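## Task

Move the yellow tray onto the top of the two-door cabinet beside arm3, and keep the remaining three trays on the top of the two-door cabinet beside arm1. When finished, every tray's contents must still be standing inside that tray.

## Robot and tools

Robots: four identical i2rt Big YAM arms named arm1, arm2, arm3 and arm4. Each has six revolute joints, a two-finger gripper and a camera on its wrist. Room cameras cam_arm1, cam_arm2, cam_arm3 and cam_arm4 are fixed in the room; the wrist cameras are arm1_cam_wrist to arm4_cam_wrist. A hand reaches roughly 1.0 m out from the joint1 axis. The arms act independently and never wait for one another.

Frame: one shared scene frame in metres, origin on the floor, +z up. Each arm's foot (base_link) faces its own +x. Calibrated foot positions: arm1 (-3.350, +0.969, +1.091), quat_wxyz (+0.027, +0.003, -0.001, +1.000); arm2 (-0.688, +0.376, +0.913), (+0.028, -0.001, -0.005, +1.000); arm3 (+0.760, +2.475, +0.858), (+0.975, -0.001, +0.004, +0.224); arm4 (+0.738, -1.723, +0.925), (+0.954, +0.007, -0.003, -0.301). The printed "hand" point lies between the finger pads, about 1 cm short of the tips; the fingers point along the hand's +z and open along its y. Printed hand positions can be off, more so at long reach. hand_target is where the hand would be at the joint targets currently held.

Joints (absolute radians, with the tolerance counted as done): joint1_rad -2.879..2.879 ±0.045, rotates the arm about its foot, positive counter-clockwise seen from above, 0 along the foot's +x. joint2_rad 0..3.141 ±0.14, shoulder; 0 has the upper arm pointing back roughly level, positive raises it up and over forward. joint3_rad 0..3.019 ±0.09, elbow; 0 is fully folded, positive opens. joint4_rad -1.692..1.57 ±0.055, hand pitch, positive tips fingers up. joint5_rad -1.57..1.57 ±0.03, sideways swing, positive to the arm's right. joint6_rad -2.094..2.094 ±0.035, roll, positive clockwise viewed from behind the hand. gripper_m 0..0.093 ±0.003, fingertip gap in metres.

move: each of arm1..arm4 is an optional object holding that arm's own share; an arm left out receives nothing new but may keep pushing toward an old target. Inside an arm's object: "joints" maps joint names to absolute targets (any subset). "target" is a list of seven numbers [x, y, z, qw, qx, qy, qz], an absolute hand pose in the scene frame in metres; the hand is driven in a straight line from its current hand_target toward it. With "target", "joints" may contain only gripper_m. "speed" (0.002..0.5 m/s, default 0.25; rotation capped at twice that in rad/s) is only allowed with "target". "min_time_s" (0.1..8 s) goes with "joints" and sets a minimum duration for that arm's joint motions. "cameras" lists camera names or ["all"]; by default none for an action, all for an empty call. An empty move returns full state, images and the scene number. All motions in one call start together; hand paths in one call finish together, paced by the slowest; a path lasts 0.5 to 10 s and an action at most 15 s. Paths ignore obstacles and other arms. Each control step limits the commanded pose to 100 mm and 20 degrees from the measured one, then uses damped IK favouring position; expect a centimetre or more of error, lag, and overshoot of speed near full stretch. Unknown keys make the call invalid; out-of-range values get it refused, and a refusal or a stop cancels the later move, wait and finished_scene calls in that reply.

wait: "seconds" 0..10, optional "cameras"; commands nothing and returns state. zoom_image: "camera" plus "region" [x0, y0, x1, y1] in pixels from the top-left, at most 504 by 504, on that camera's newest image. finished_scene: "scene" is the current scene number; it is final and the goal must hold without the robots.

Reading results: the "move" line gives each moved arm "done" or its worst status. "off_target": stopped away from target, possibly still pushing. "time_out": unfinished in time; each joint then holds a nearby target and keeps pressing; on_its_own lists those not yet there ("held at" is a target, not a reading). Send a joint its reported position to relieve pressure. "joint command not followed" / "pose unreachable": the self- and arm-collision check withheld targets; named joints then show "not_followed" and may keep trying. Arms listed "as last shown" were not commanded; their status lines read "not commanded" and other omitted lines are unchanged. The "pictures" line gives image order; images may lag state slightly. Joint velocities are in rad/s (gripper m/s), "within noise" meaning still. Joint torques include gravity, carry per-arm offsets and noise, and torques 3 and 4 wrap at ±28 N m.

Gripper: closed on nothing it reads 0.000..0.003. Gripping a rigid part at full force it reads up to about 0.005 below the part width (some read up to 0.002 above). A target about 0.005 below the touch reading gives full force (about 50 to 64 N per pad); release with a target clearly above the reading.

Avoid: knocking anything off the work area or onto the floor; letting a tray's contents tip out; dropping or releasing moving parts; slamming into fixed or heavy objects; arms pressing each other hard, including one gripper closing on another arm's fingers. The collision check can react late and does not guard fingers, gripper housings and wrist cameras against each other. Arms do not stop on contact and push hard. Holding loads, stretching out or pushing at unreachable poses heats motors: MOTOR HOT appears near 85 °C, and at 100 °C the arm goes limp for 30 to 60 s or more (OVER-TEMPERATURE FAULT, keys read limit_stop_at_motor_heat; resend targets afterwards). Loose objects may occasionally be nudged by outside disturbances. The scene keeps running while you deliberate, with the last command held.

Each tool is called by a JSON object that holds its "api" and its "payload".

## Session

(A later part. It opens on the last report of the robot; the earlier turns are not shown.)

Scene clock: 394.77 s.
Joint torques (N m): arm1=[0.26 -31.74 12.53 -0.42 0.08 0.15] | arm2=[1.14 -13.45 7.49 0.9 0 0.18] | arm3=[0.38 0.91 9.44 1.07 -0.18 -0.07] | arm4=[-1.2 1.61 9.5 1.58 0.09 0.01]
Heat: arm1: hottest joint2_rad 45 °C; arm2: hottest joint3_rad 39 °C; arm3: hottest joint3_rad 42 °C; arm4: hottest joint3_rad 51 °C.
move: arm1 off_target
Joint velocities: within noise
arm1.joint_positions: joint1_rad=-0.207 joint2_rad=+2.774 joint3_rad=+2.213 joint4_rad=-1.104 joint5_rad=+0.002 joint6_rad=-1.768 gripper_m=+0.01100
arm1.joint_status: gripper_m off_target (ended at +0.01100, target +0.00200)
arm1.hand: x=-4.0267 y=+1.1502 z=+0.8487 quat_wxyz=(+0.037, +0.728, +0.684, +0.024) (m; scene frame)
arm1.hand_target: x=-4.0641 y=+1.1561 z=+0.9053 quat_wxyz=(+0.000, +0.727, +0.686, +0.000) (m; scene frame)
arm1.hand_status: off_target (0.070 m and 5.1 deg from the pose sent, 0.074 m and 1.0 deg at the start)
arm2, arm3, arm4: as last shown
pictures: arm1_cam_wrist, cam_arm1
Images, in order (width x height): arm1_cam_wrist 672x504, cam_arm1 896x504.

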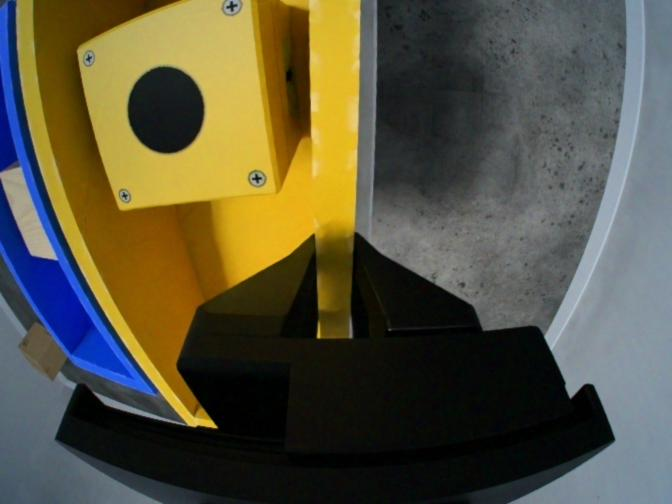

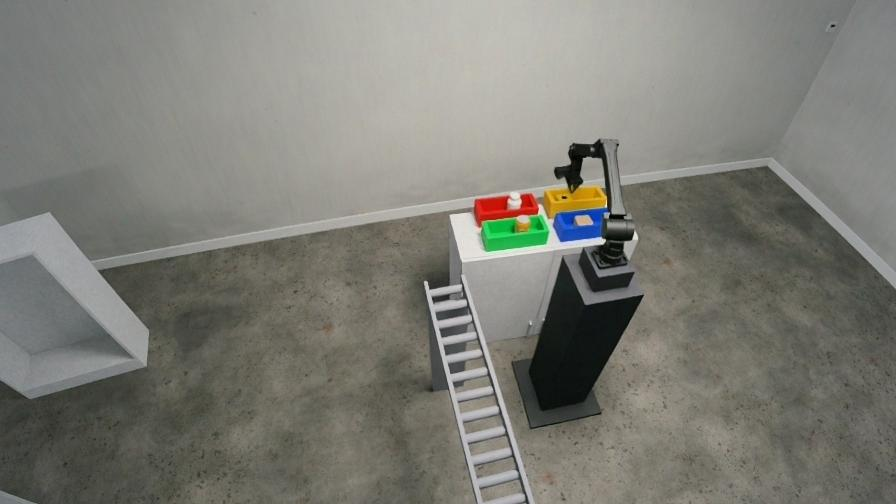

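{"api": "move", "payload": {"arm1": {"target": [-4.090, 1.157, 0.955, 0.0, 0.7272, 0.6864, 0.0], "speed": 0.12, "joints": {"gripper_m": 0.002}}, "cameras": ["arm1_cam_wrist", "cam_arm1"]}}

{"api": "zoom_image", "payload": {"camera": "cam_arm1", "region": [500, 130, 640, 260]}}

Scene clock: 405.17 s.
Joint torques (N m): arm1=[0.73 -31.62 13.83 -0.36 0.07 0.2] | arm2=[0.73 -12.98 7.16 0.7 -0.05 0.26] | arm3=[0.38 0.79 9.47 1.09 -0.17 -0.08] | arm4=[-1.08 1.55 9.44 1.57 0.09 0.01]
Heat: arm1: hottest joint2_rad 47 °C; arm2: hottest joint3_rad 39 °C; arm3: hottest joint3_rad 42 °C; arm4: hottest joint3_rad 51 °C.
move: arm1 off_target
Joint velocities: within noise
arm1.joint_positions: joint1_rad=-0.205 joint2_rad=+2.774 joint3_rad=+2.374 joint4_rad=-1.258 joint5_rad=+0.002 joint6_rad=-1.768 gripper_m=+0.01100
arm1.joint_status: gripper_m off_target (ended at +0.01100, target +0.00200)
arm1.hand: x=-4.0561 y=+1.1565 z=+0.9033 quat_wxyz=(+0.034, +0.728, +0.685, +0.022) (m; scene frame)
arm1.hand_target: x=-4.0872 y=+1.1564 z=+0.9554 quat_wxyz=(+0.000, +0.727, +0.686, -0.001) (m; scene frame)
arm1.hand_status: off_target (0.062 m and 4.6 deg from the pose sent, 0.124 m and 5.1 deg at the start; pose on its path clipped on 8 of 45 steps)
arm2, arm3, arm4: as last shown
pictures: arm1_cam_wrist, cam_arm1
Images, in order (width x height): arm1_cam_wrist 672x504, cam_arm1 896x504.

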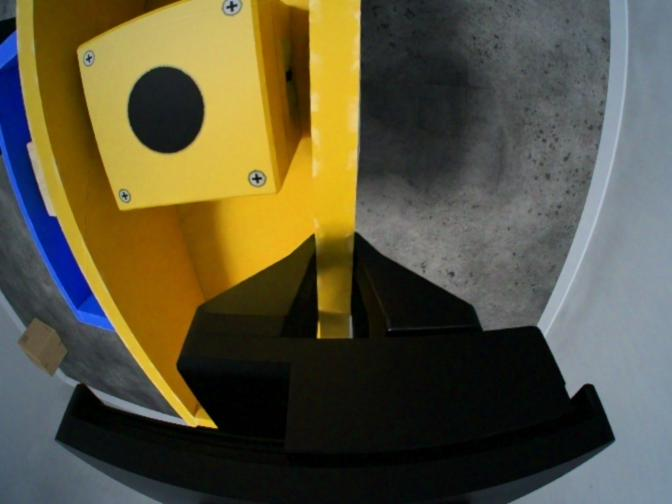

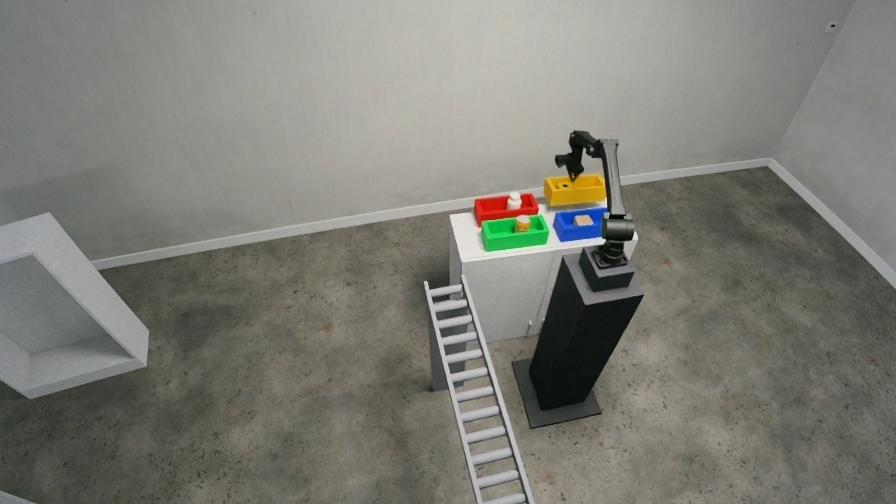

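Scaled by 3.600 from the camera's 896x504 image, which has a finer 1280x720 frame.

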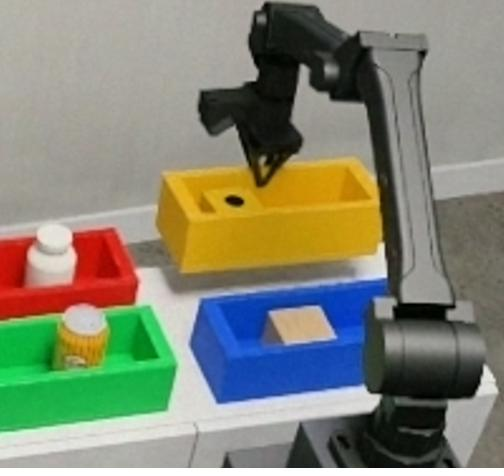

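{"api": "move", "payload": {"arm1": {"target": [-4.060, 1.157, 1.02, 0.0, 0.7272, 0.6864, 0.0], "speed": 0.15, "joints": {"gripper_m": 0.002}}}}

{"api": "move", "payload": {"arm1": {"target": [-4.03, 1.153, 1.145, 0.0, 0.7272, 0.6864, 0.0], "speed": 0.18, "joints": {"gripper_m": 0.002}}, "cameras": ["arm1_cam_wrist", "cam_arm1"]}}

Scene clock: 433.97 s.
Joint torques (N m): arm1=[-0.21 -31.03 9.54 0.35 0.1 0.12] | arm2=[0.44 -12.86 7.51 0.57 -0.01 0.27] | arm3=[0.38 0.91 9.46 1.06 -0.17 -0.07] | arm4=[-1.03 1.49 9.37 1.61 0.09 0]
Heat: arm1: hottest joint2_rad 51 °C; arm2: hottest joint3_rad 38 °C; arm3: hottest joint3_rad 42 °C; arm4: hottest joint3_rad 51 °C.
move: arm1 off_target
Joint velocities: within noise
arm1.joint_positions: joint1_rad=-0.205 joint2_rad=+2.581 joint3_rad=+2.210 joint4_rad=-1.258 joint5_rad=+0.002 joint6_rad=-1.768 gripper_m=+0.01100
arm1.joint_status: gripper_m off_target (ended at +0.01100, target +0.00200)
arm1.hand: x=-4.0460 y=+1.1539 z=+0.9837 quat_wxyz=(+0.022, +0.728, +0.685, +0.015) (m; scene frame)
arm1.hand_target: x=-4.0593 y=+1.1570 z=+1.0196 quat_wxyz=(+0.000, +0.727, +0.686, +0.000) (m; scene frame)
arm1.hand_status: off_target (0.039 m and 3.0 deg from the pose sent, 0.117 m and 4.6 deg at the start)
arm2, arm3, arm4: as last shown
pictures: none

Scene clock: 435.53 s.
Joint torques (N m): arm1=[-0.5 -29.1 11.62 -0.29 0.12 0.09] | arm2=[-0.09 -12.98 7.49 0.72 -0.05 0.2] | arm3=[0.38 0.85 9.47 1.07 -0.18 -0.07] | arm4=[-1.2 1.55 9.39 1.59 0.08 0.01]
Heat: arm1: hottest joint2_rad 51 °C; arm2: hottest joint3_rad 38 °C; arm3: hottest joint3_rad 42 °C; arm4: hottest joint3_rad 51 °C.
move: arm1 off_target
Joint velocities: within noise
arm1.joint_positions: joint1_rad=-0.205 joint2_rad=+2.356 joint3_rad=+2.116 joint4_rad=-1.386 joint5_rad=+0.002 joint6_rad=-1.768 gripper_m=+0.01100
arm1.joint_status: gripper_m off_target (ended at +0.01100, target +0.00200)
arm1.hand: x=-4.0209 y=+1.1472 z=+1.1073 quat_wxyz=(+0.021, +0.728, +0.685, +0.014) (m; scene frame)
arm1.hand_target: x=-4.0290 y=+1.1529 z=+1.1447 quat_wxyz=(+0.000, +0.727, +0.686, +0.000) (m; scene frame)
arm1.hand_status: off_target (0.039 m and 2.8 deg from the pose sent, 0.162 m and 3.0 deg at the start; pose on its path clipped on 11 of 47 steps)
arm2, arm3, arm4: as last shown
pictures: arm1_cam_wrist, cam_arm1
Images, in order (width x height): arm1_cam_wrist 672x504, cam_arm1 896x504.

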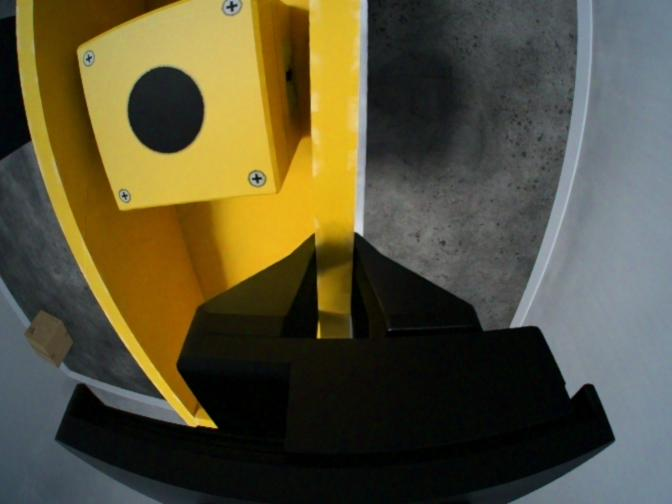

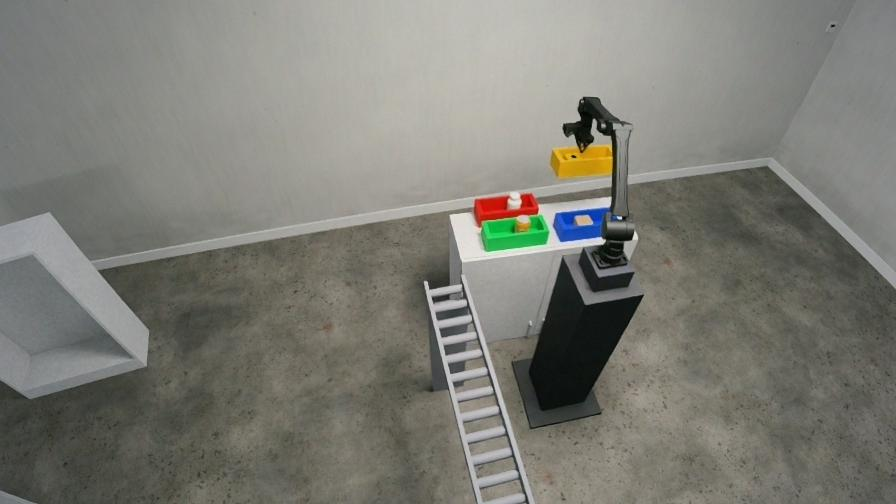

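{"api": "move", "payload": {"arm1": {"joints": {"joint1_rad": 1.715, "joint6_rad": -1.46}, "min_time_s": 5.5}}}

{"api": "move", "payload": {"arm1": {"target": [-3.287, 0.302, 1.035, 0.0, 0.0052, 0.9997, -0.0225], "speed": 0.15, "joints": {"gripper_m": 0.002}}, "cameras": ["arm1_cam_wrist", "cam_arm1", "cam_arm2"]}}

{"api": "zoom_image", "payload": {"camera": "cam_arm1", "region": [405, 250, 525, 390]}}

{"api": "zoom_image", "payload": {"camera": "cam_arm2", "region": [40, 150, 140, 230]}}

Scene clock: 451.70 s.
Joint torques (N m): arm1=[-0.79 -28.98 11.63 -0.29 0.06 0.27] | arm2=[0.26 -12.86 7.27 1.03 0 0.17] | arm3=[0.38 0.85 9.46 1.09 -0.17 -0.08] | arm4=[-1.14 1.55 9.33 1.57 0.1 0.01]
Heat: arm1: hottest joint2_rad 47 °C; arm2: hottest joint3_rad 38 °C; arm3: hottest joint3_rad 42 °C; arm4: hottest joint3_rad 51 °C.
move: arm1 done
Joint velocities: within noise
arm1.joint_positions: joint1_rad=+1.724 joint2_rad=+2.356 joint3_rad=+2.116 joint4_rad=-1.386 joint5_rad=+0.003 joint6_rad=-1.472 gripper_m=+0.01100
arm1.joint_status: all done
arm1.hand: x=-3.2817 y=+0.2773 z=+1.1014 quat_wxyz=(-0.007, +0.000, +1.000, +0.028) (m; scene frame)
arm1.hand_target: x=-3.2859 y=+0.2672 z=+1.1388 quat_wxyz=(-0.003, +0.010, +1.000, +0.004) (m; scene frame)
arm1.hand_status: not commanded
arm2, arm3, arm4: as last shown
pictures: none

Scene clock: 453.23 s.
Joint torques (N m): arm1=[-0.5 -29.39 8.64 0.75 0.01 0.22] | arm2=[0.79 -13.33 7.31 0.94 -0.04 0.19] | arm3=[0.44 0.85 9.47 1.07 -0.17 -0.07] | arm4=[-1.03 1.38 9.43 1.5 0.09 0.02]
Heat: arm1: hottest joint2_rad 47 °C; arm2: hottest joint3_rad 38 °C; arm3: hottest joint3_rad 42 °C; arm4: hottest joint3_rad 51 °C.
move: arm1 off_target
Joint velocities: within noise
arm1.joint_positions: joint1_rad=+1.724 joint2_rad=+2.344 joint3_rad=+1.777 joint4_rad=-1.034 joint5_rad=+0.003 joint6_rad=-1.472 gripper_m=+0.01100
arm1.joint_status: gripper_m off_target (ended at +0.01100, target +0.00200)
arm1.hand: x=-3.2869 y=+0.3225 z=+0.9907 quat_wxyz=(-0.006, +0.000, +1.000, +0.016) (m; scene frame)
arm1.hand_target: x=-3.2870 y=+0.3031 z=+1.0346 quat_wxyz=(+0.000, +0.005, +1.000, -0.023) (m; scene frame)
arm1.hand_status: off_target (0.049 m and 4.5 deg from the pose sent, 0.071 m and 5.9 deg at the start)
arm2, arm3: as last shown
arm4.joint_positions: joint1_rad=-0.674 joint2_rad=+0.598 joint3_rad=+1.422 joint4_rad=-1.373 joint5_rad=+0.010 joint6_rad=+0.589 gripper_m=+0.09396
arm4.joint_status: not commanded
arm4.hand: x=+0.7921 y=-1.9387 z=+1.4740 quat_wxyz=(-0.457, -0.708, -0.513, +0.164) (m; scene frame)
arm4.hand_target: x=+0.7911 y=-1.9359 z=+1.4847 quat_wxyz=(-0.467, -0.703, -0.509, +0.168) (m; scene frame)
arm4.hand_status: not commanded
pictures: arm1_cam_wrist, cam_arm1, cam_arm2
Images, in order (width x height): arm1_cam_wrist 672x504, cam_arm1 896x504, cam_arm2 896x504.

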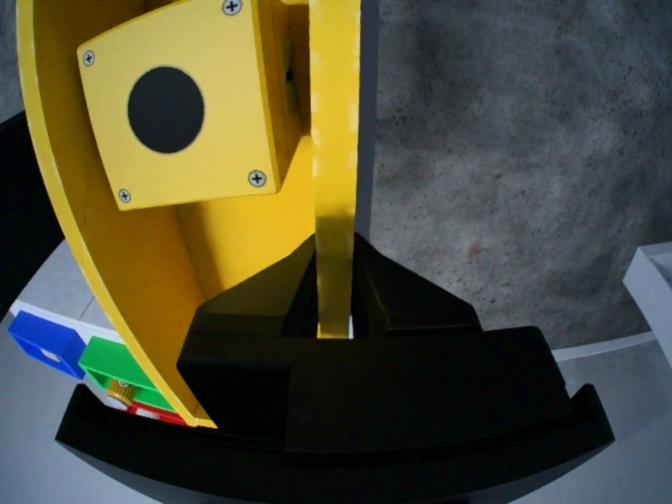

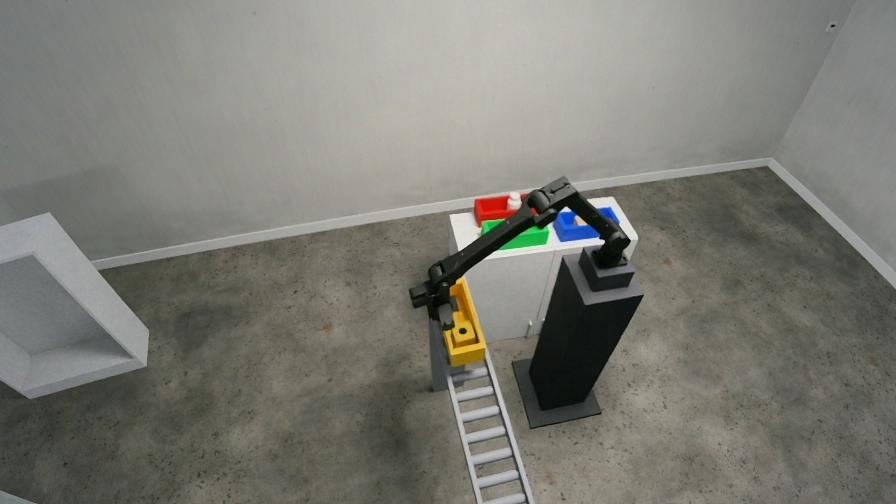

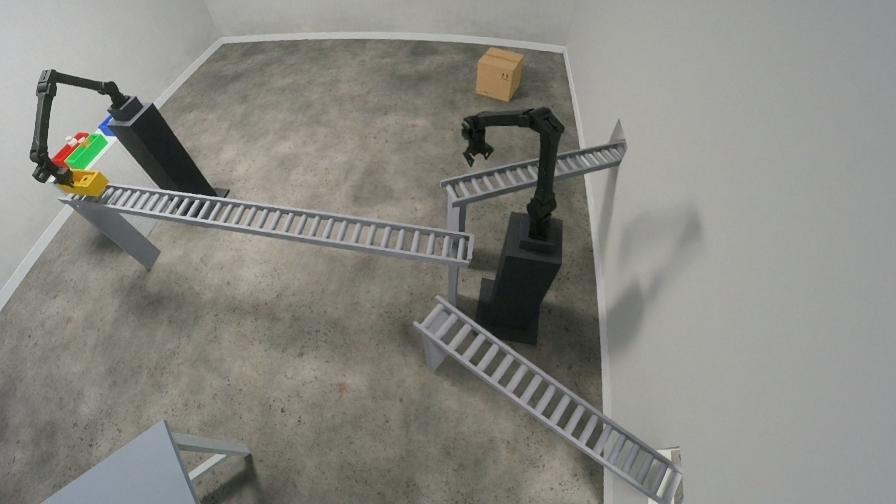

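Scaled by 3.600 from the camera's 896x504 image, which has a finer 1280x720 frame.

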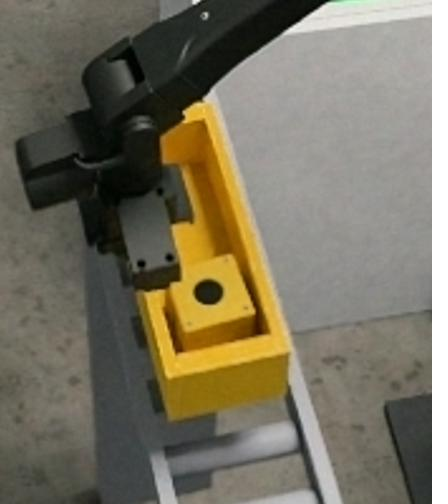

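Scaled by 5.040 from the camera's 896x504 image, which has a finer 1280x720 frame.

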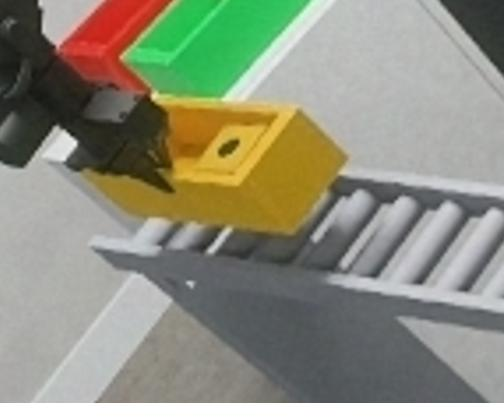

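{"api": "move", "payload": {"arm1": {"target": [-3.287, 0.307, 0.985, 0.0, 0.0052, 0.9997, -0.0225], "speed": 0.08, "joints": {"gripper_m": 0.002}}, "cameras": ["arm1_cam_wrist", "cam_arm1", "cam_arm2"]}}

{"api": "zoom_image", "payload": {"camera": "cam_arm1", "region": [425, 270, 525, 390]}}

{"api": "zoom_image", "payload": {"camera": "cam_arm2", "region": [40, 150, 140, 230]}}

Scene clock: 471.00 s.
Joint torques (N m): arm1=[-0.5 -26.7 8.46 0.8 0.01 0.24] | arm2=[0.38 -12.81 7.58 0.94 -0.06 0.2] | arm3=[0.5 0.85 9.44 1.07 -0.17 -0.08] | arm4=[-1.08 1.32 9.37 1.55 0.09 0.01]
Heat: arm1: hottest joint2_rad 51 °C; arm2: hottest joint3_rad 38 °C; arm3: hottest joint3_rad 42 °C; arm4: hottest joint3_rad 51 °C.
move: arm1 off_target
Joint velocities: within noise
arm1.joint_positions: joint1_rad=+1.724 joint2_rad=+2.370 joint3_rad=+1.743 joint4_rad=-0.941 joint5_rad=+0.003 joint6_rad=-1.472 gripper_m=+0.01100
arm1.joint_status: gripper_m off_target (ended at +0.01100, target +0.00200)
arm1.hand: x=-3.2870 y=+0.3216 z=+0.9635 quat_wxyz=(-0.004, +0.000, +1.000, -0.001) (m; scene frame)
arm1.hand_target: x=-3.2869 y=+0.3075 z=+0.9850 quat_wxyz=(+0.000, +0.005, +1.000, -0.022) (m; scene frame)
arm1.hand_status: off_target (0.026 m and 2.6 deg from the pose sent, 0.017 m and 4.5 deg at the start)
arm2, arm4: as last shown
arm3.joint_positions: joint1_rad=-1.090 joint2_rad=+0.641 joint3_rad=+1.397 joint4_rad=-1.441 joint5_rad=+0.004 joint6_rad=+0.015 gripper_m=+0.09396
arm3.joint_status: not commanded
arm3.hand: x=+0.9476 y=+2.3398 z=+1.3741 quat_wxyz=(-0.405, -0.289, -0.857, +0.136) (m; scene frame)
arm3.hand_target: x=+0.9435 y=+2.3408 z=+1.3846 quat_wxyz=(-0.411, -0.285, -0.854, +0.141) (m; scene frame)
arm3.hand_status: not commanded
pictures: arm1_cam_wrist, cam_arm1, cam_arm2
Images, in order (width x height): arm1_cam_wrist 672x504, cam_arm1 896x504, cam_arm2 896x504.

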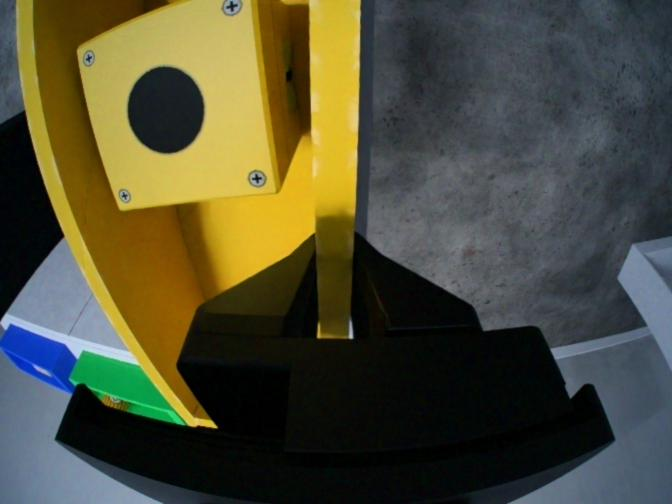

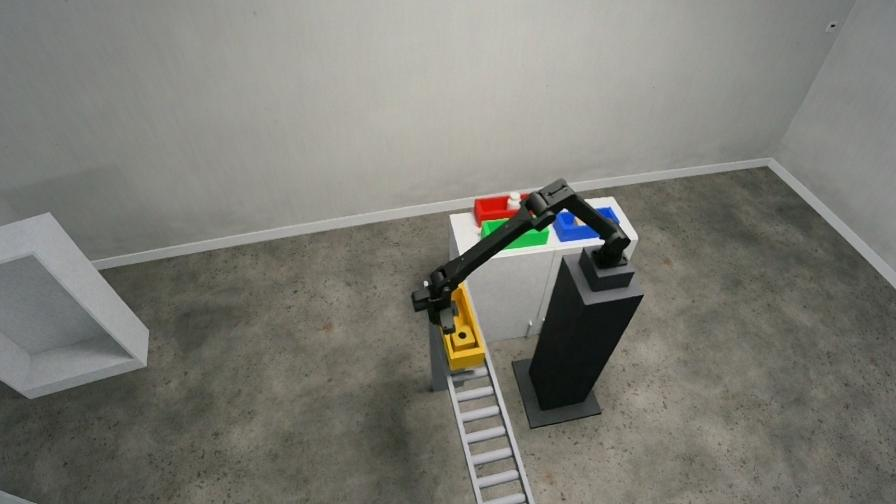

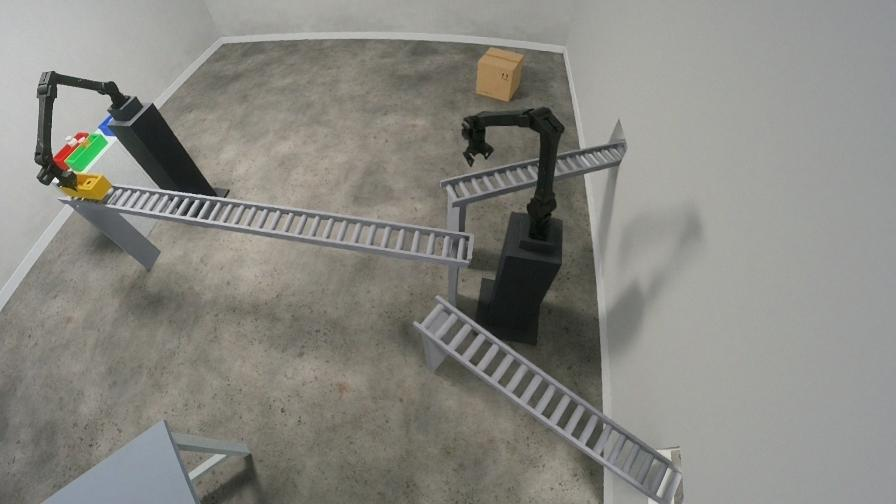

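Scaled by 4.200 from the camera's 896x504 image, which has a finer 1280x720 frame.

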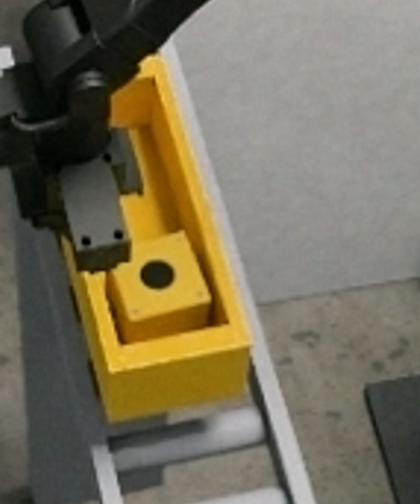

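Scaled by 5.040 from the camera's 896x504 image, which has a finer 1280x720 frame.

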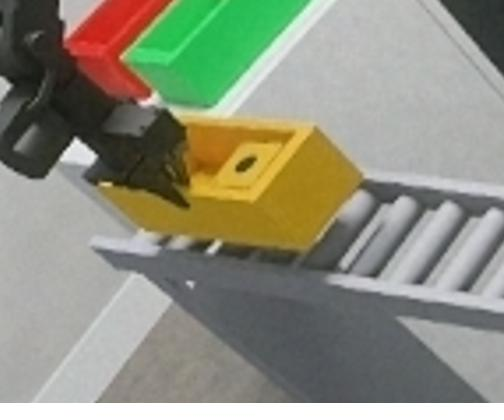

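{"api": "move", "payload": {"arm1": {"target": [-3.287, 0.311, 0.950, 0.0, 0.0052, 0.9997, -0.0225], "speed": 0.06, "joints": {"gripper_m": 0.002}}, "cameras": ["arm1_cam_wrist", "cam_arm1", "cam_arm2"]}}

{"api": "zoom_image", "payload": {"camera": "cam_arm1", "region": [440, 340, 500, 390]}}

{"api": "zoom_image", "payload": {"camera": "cam_arm2", "region": [40, 150, 140, 230]}}

Scene clock: 491.17 s.
Joint torques (N m): arm1=[-0.56 -26.75 8.05 0.79 0.01 0.22] | arm2=[0.5 -13.57 7.66 0.68 -0.05 0.22] | arm3=[0.44 0.85 9.47 1.07 -0.17 -0.07] | arm4=[-1.14 1.61 9.39 1.61 0.11 0]
Heat: arm1: hottest joint2_rad 47 °C; arm2: hottest joint3_rad 38 °C; arm3: hottest joint3_rad 42 °C; arm4: hottest joint3_rad 52 °C.
move: arm1 off_target
Joint velocities: within noise
arm1.joint_positions: joint1_rad=+1.724 joint2_rad=+2.420 joint3_rad=+1.726 joint4_rad=-0.877 joint5_rad=+0.003 joint6_rad=-1.472 gripper_m=+0.01100
arm1.joint_status: gripper_m off_target (ended at +0.01100, target +0.00200)
arm1.hand: x=-3.2878 y=+0.3275 z=+0.9272 quat_wxyz=(-0.004, +0.000, +1.000, +0.001) (m; scene frame)
arm1.hand_target: x=-3.2870 y=+0.3115 z=+0.9501 quat_wxyz=(+0.000, +0.005, +1.000, -0.022) (m; scene frame)
arm1.hand_status: off_target (0.028 m and 2.8 deg from the pose sent, 0.017 m and 2.6 deg at the start)
arm2.joint_positions: joint1_rad=-0.817 joint2_rad=+1.727 joint3_rad=+1.150 joint4_rad=-1.006 joint5_rad=-0.003 joint6_rad=-0.016 gripper_m=+0.09396
arm2.joint_status: not commanded
arm2.hand: x=-0.9877 y=+0.7317 z=+0.9539 quat_wxyz=(+0.000, +0.910, -0.415, +0.003) (m; scene frame)
arm2.hand_target: x=-0.9900 y=+0.7350 z=+0.9501 quat_wxyz=(+0.000, +0.906, -0.423, +0.000) (m; scene frame)
arm2.hand_status: not commanded
arm3, arm4: as last shown
pictures: arm1_cam_wrist, cam_arm1, cam_arm2
Images, in order (width x height): arm1_cam_wrist 672x504, cam_arm1 896x504, cam_arm2 896x504.

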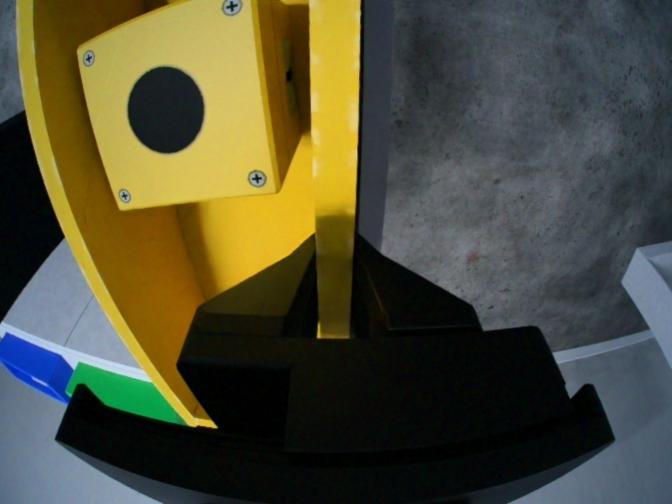

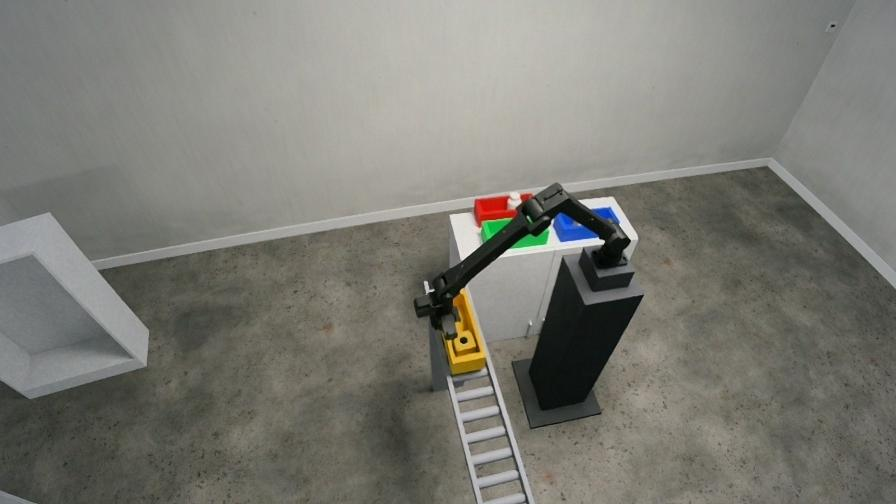

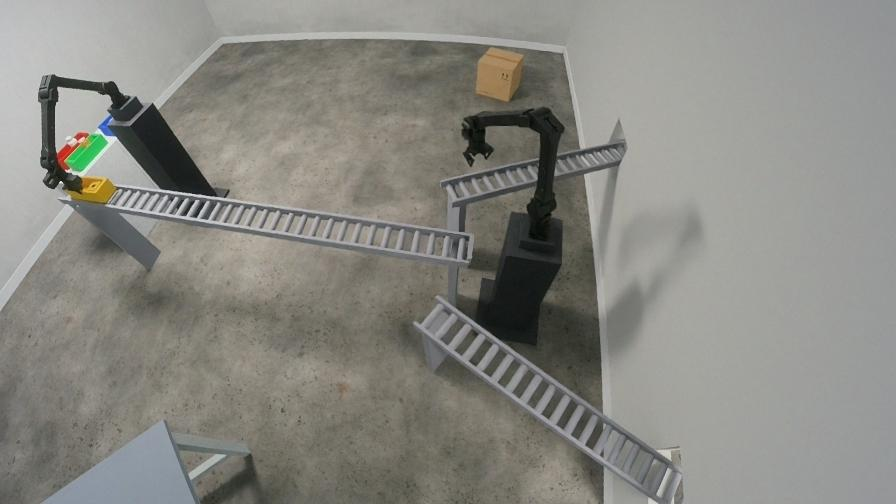

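Scaled by 8.400 from the camera's 896x504 image, which has a finer 1280x720 frame.

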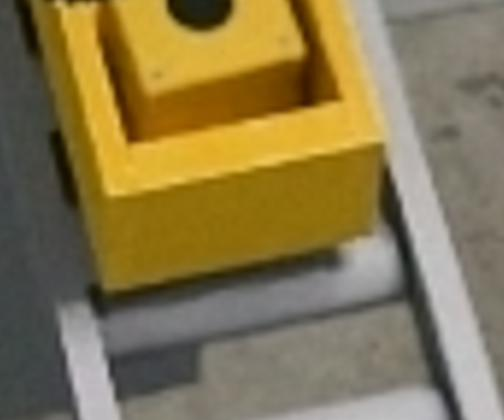

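Scaled by 5.040 from the camera's 896x504 image, which has a finer 1280x720 frame.

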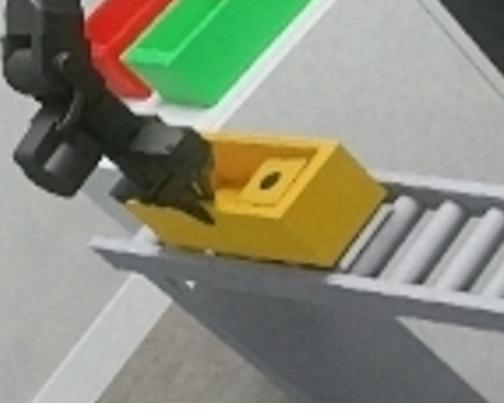

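{"api": "move", "payload": {"arm1": {"target": [-3.287, 0.315, 0.930, 0.0, 0.0052, 0.9997, -0.0225], "speed": 0.05, "joints": {"gripper_m": 0.002}}, "cameras": ["arm1_cam_wrist", "cam_arm1"]}}

{"api": "zoom_image", "payload": {"camera": "cam_arm1", "region": [440, 340, 500, 390]}}

Scene clock: 506.37 s.
Joint torques (N m): arm1=[-0.32 -25.99 7.39 0.85 0 0.24] | arm2=[0.44 -12.86 7.76 0.92 -0.03 0.23] | arm3=[0.38 1.03 9.48 1.06 -0.18 -0.07] | arm4=[-0.97 1.55 9.42 1.58 0.07 0.02]
Heat: arm1: hottest joint2_rad 48 °C; arm2: hottest joint3_rad 38 °C; arm3: hottest joint3_rad 42 °C; arm4: hottest joint3_rad 52 °C.
move: arm1 off_target
Joint velocities: within noise
arm1.joint_positions: joint1_rad=+1.724 joint2_rad=+2.435 joint3_rad=+1.720 joint4_rad=-0.839 joint5_rad=+0.003 joint6_rad=-1.472 gripper_m=+0.01100
arm1.joint_status: gripper_m off_target (ended at +0.01100, target +0.00200)
arm1.hand: x=-3.2877 y=+0.3258 z=+0.9162 quat_wxyz=(-0.004, +0.000, +1.000, -0.007) (m; scene frame)
arm1.hand_target: x=-3.2870 y=+0.3151 z=+0.9302 quat_wxyz=(+0.000, +0.005, +1.000, -0.023) (m; scene frame)
arm1.hand_status: off_target (0.018 m and 1.9 deg from the pose sent, 0.013 m and 2.8 deg at the start)
arm2, arm3, arm4: as last shown
pictures: arm1_cam_wrist, cam_arm1
Images, in order (width x height): arm1_cam_wrist 672x504, cam_arm1 896x504.

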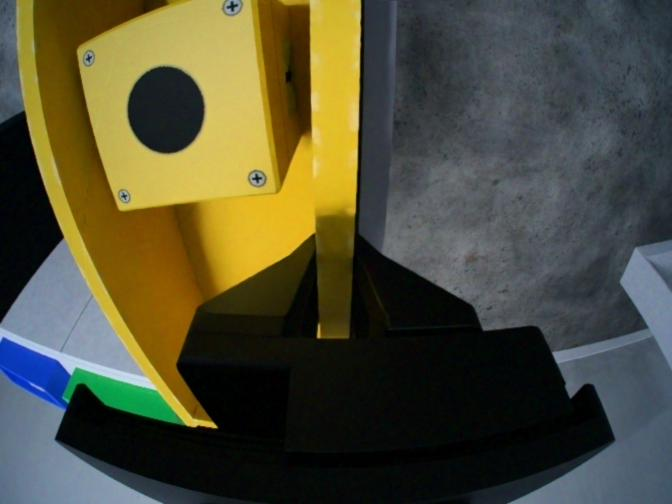

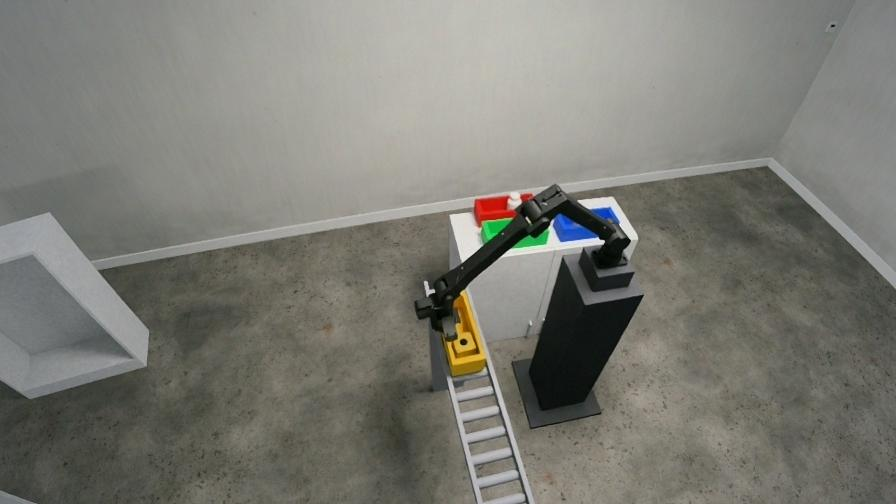

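Scaled by 8.400 from the camera's 896x504 image, which has a finer 1280x720 frame.

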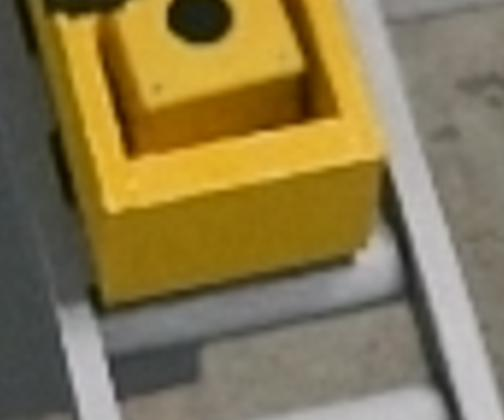

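{"api": "move", "payload": {"arm1": {"target": [-3.287, 0.321, 0.912, 0.0, 0.0052, 0.9997, -0.0225], "speed": 0.05, "joints": {"gripper_m": 0.002}}, "cameras": ["arm1_cam_wrist", "cam_arm1", "cam_arm2"]}}

{"api": "zoom_image", "payload": {"camera": "cam_arm1", "region": [440, 340, 500, 390]}}

{"api": "zoom_image", "payload": {"camera": "cam_arm2", "region": [40, 150, 140, 230]}}

Scene clock: 515.77 s.
Joint torques (N m): arm1=[-0.32 -24.41 6.78 1.4 -0.11 0.2] | arm2=[0.62 -13.33 7.5 0.7 -0.03 0.2] | arm3=[0.38 0.85 9.46 1.07 -0.18 -0.07] | arm4=[-0.97 1.32 9.36 1.54 0.07 0.01]
Heat: arm1: hottest joint2_rad 47 °C; arm2: hottest joint3_rad 38 °C; arm3: hottest joint3_rad 42 °C; arm4: hottest joint3_rad 52 °C.
move: arm1 off_target
Joint velocities: within noise
arm1.joint_positions: joint1_rad=+1.724 joint2_rad=+2.435 joint3_rad=+1.708 joint4_rad=-0.812 joint5_rad=+0.007 joint6_rad=-1.467 gripper_m=+0.01100
arm1.joint_status: gripper_m off_target (ended at +0.01100, target +0.00200)
arm1.hand: x=-3.2880 y=+0.3250 z=+0.9128 quat_wxyz=(-0.005, +0.002, +1.000, -0.015) (m; scene frame)
arm1.hand_target: x=-3.2870 y=+0.3211 z=+0.9121 quat_wxyz=(+0.000, +0.005, +1.000, -0.022) (m; scene frame)
arm1.hand_status: done (0.004 m and 1.1 deg from the pose sent, 0.006 m and 1.9 deg at the start)
arm2, arm3, arm4: as last shown
pictures: arm1_cam_wrist, cam_arm1, cam_arm2
Images, in order (width x height): arm1_cam_wrist 672x504, cam_arm1 896x504, cam_arm2 896x504.

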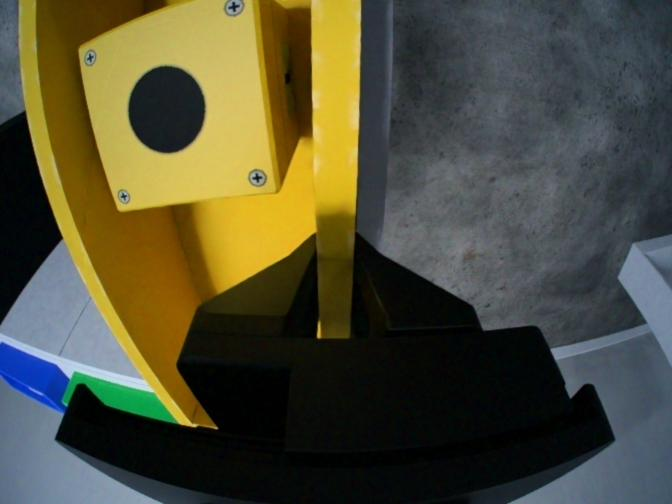

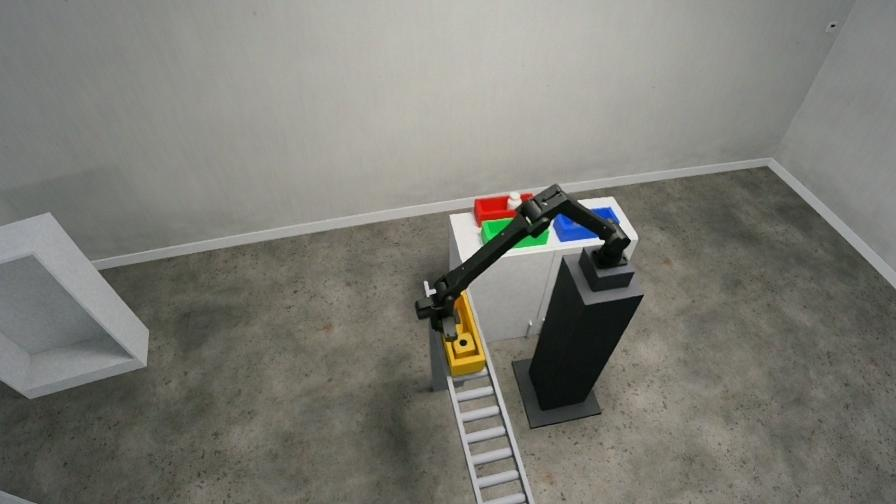

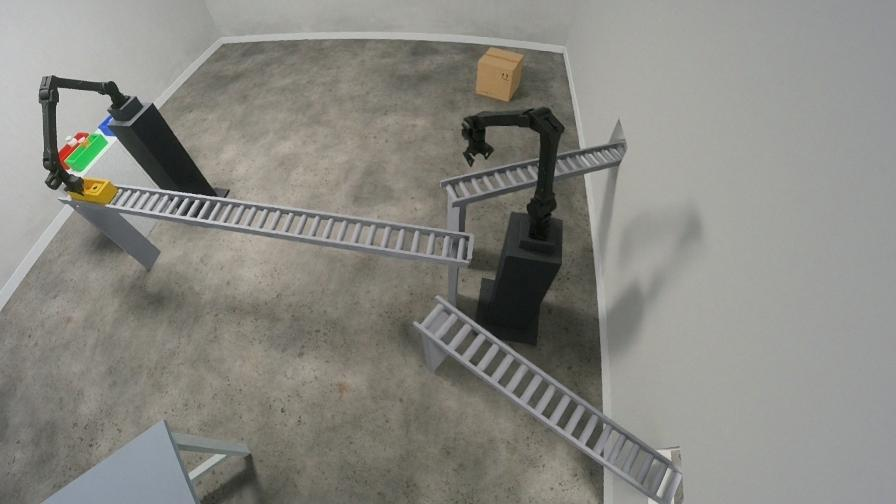

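Scaled by 8.400 from the camera's 896x504 image, which has a finer 1280x720 frame.

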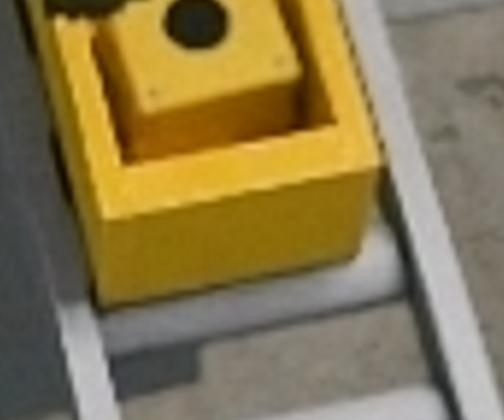

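Scaled by 5.040 from the camera's 896x504 image, which has a finer 1280x720 frame.

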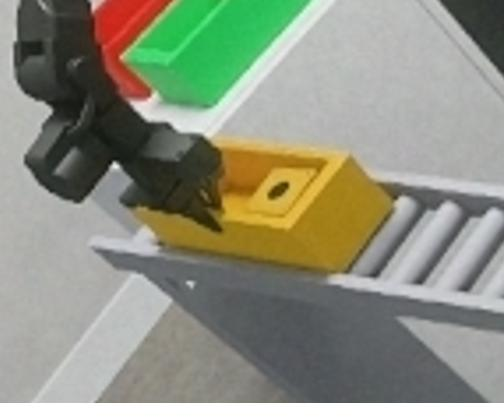

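{"api": "move", "payload": {"arm1": {"target": [-3.287, 0.319, 1.10, 0.0, 0.0052, 0.9997, -0.0225], "speed": 0.3, "joints": {"gripper_m": 0.045}}, "cameras": ["cam_arm1", "cam_arm2"]}}

{"api": "move", "payload": {"arm1": {"joints": {"joint1_rad": 0.6, "joint2_rad": 0.63, "joint3_rad": 1.33, "joint4_rad": -1.2, "joint5_rad": 0.0, "joint6_rad": 0.0}, "min_time_s": 4.0}, "arm2": {"target": [-1.19, 0.400, 1.10, 0.0, 1.0, 0.0, 0.0], "speed": 0.2, "joints": {"gripper_m": 0.05}}, "cameras": ["arm2_cam_wrist", "cam_arm2", "cam_arm1"]}}

Scene clock: 536.37 s.
Joint torques (N m): arm1=[-0.56 -22.12 11.12 0.35 0.07 0.2] | arm2=[-0.5 -13.22 7.66 0.95 0.01 0.17] | arm3=[0.5 0.91 9.47 1.09 -0.18 -0.08] | arm4=[-1.26 1.67 9.37 1.59 0.07 0.01]
Heat: arm1: hottest joint2_rad 46 °C; arm2: hottest joint3_rad 38 °C; arm3: hottest joint3_rad 42 °C; arm4: hottest joint3_rad 52 °C.
move: arm1 done
Joint velocities: within noise
arm1.joint_positions: joint1_rad=+1.724 joint2_rad=+2.149 joint3_rad=+1.728 joint4_rad=-1.112 joint5_rad=+0.001 joint6_rad=-1.467 gripper_m=+0.04491
arm1.joint_status: all done
arm1.hand: x=-3.2863 y=+0.3282 z=+1.0965 quat_wxyz=(-0.002, +0.002, +1.000, -0.018) (m; scene frame)
arm1.hand_target: x=-3.2870 y=+0.3192 z=+1.1001 quat_wxyz=(+0.000, +0.005, +1.000, -0.023) (m; scene frame)
arm1.hand_status: done (0.010 m and 0.6 deg from the pose sent, 0.187 m and 1.0 deg at the start)
arm2, arm3, arm4: as last shown
pictures: cam_arm1, cam_arm2
Images, in order (width x height): cam_arm1 896x504, cam_arm2 896x504.

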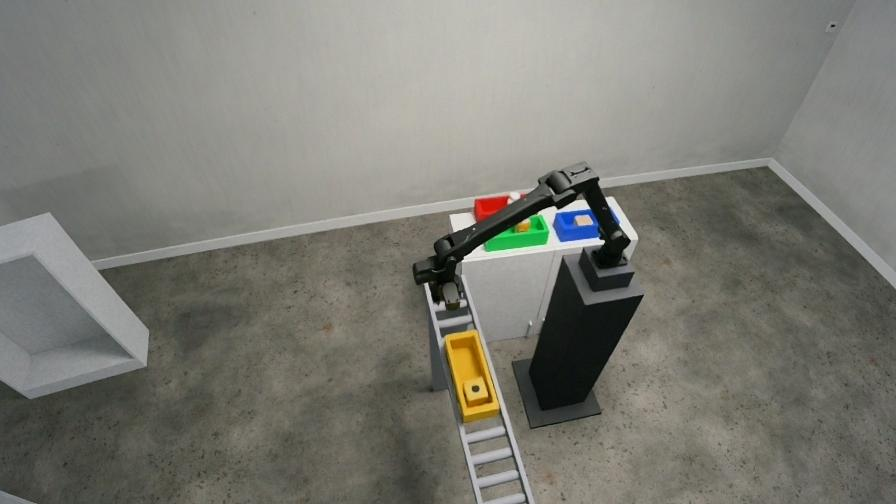

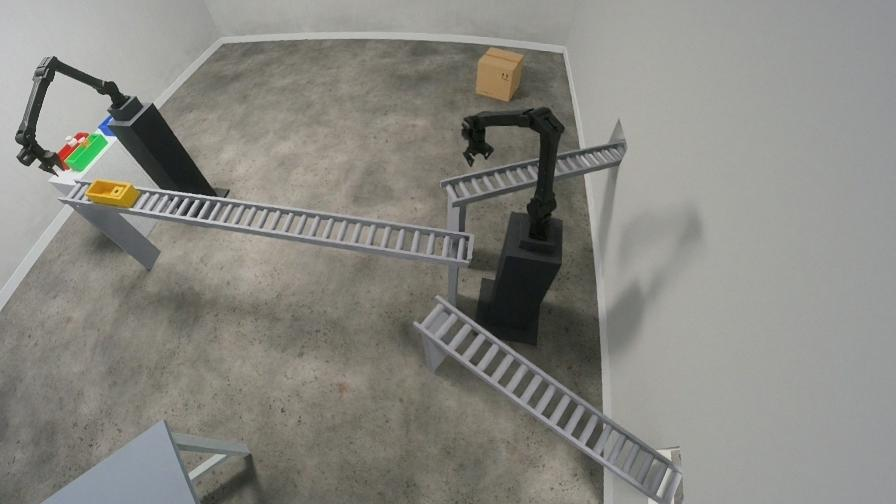

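Scene clock: 541.10 s.
Joint torques (N m): arm1=[-1.14 0.97 8.16 1.76 0.23 0.31] | arm2=[1.55 -13.51 11.71 -0.4 0.03 -0.09] | arm3=[0.38 0.85 9.44 1.06 -0.18 -0.08] | arm4=[-1.32 1.32 9.39 1.62 0.09 0]
Heat: arm1: hottest joint2_rad 45 °C; arm2: hottest joint3_rad 39 °C; arm3: hottest joint3_rad 42 °C; arm4: hottest joint3_rad 52 °C.
move: arm1 done; arm2 off_target
Joint velocities: within noise
arm1.joint_positions: joint1_rad=+0.610 joint2_rad=+0.623 joint3_rad=+1.330 joint4_rad=-1.190 joint5_rad=+0.000 joint6_rad=-0.016 gripper_m=+0.04492
arm1.joint_status: all done
arm1.hand: x=-3.5708 y=+0.8287 z=+1.6321 quat_wxyz=(+0.137, +0.819, +0.243, -0.501) (m; scene frame)
arm1.hand_target: x=-3.5736 y=+0.8301 z=+1.6280 quat_wxyz=(+0.136, +0.827, +0.233, -0.494) (m; scene frame)
arm1.hand_status: not commanded
arm2.joint_positions: joint1_rad=+0.001 joint2_rad=+1.652 joint3_rad=+1.441 joint4_rad=-1.384 joint5_rad=-0.008 joint6_rad=-0.038 gripper_m=+0.05013
arm2.joint_status: all done
arm2.hand: x=-1.1756 y=+0.3999 z=+1.0877 quat_wxyz=(+0.000, +1.000, -0.008, +0.012) (m; scene frame)
arm2.hand_target: x=-1.1894 y=+0.3999 z=+1.1001 quat_wxyz=(+0.000, +1.000, +0.000, +0.000) (m; scene frame)
arm2.hand_status: off_target (0.019 m and 1.7 deg from the pose sent, 0.415 m and 49.0 deg at the start)
arm3, arm4: as last shown
pictures: arm2_cam_wrist, cam_arm1, cam_arm2
Images, in order (width x height): arm2_cam_wrist 672x504, cam_arm1 896x504, cam_arm2 896x504.

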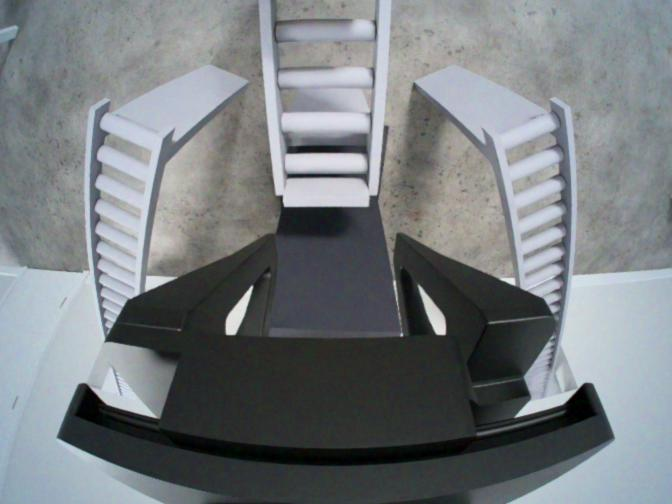

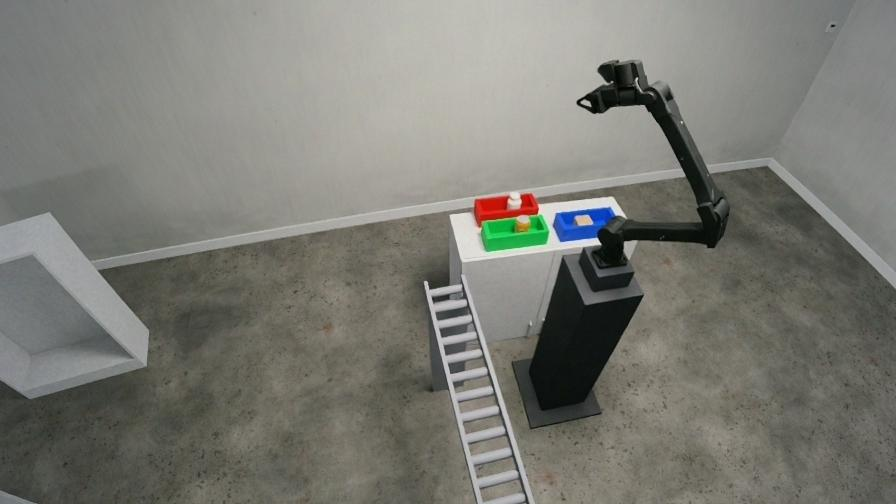

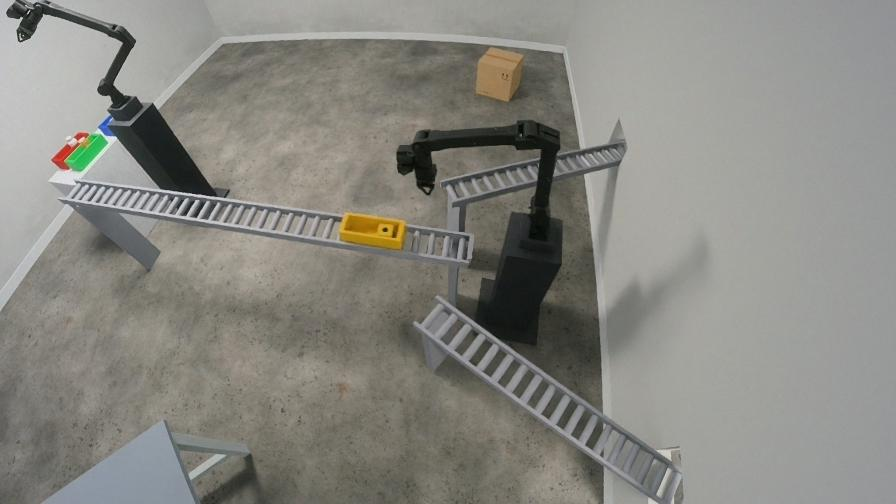

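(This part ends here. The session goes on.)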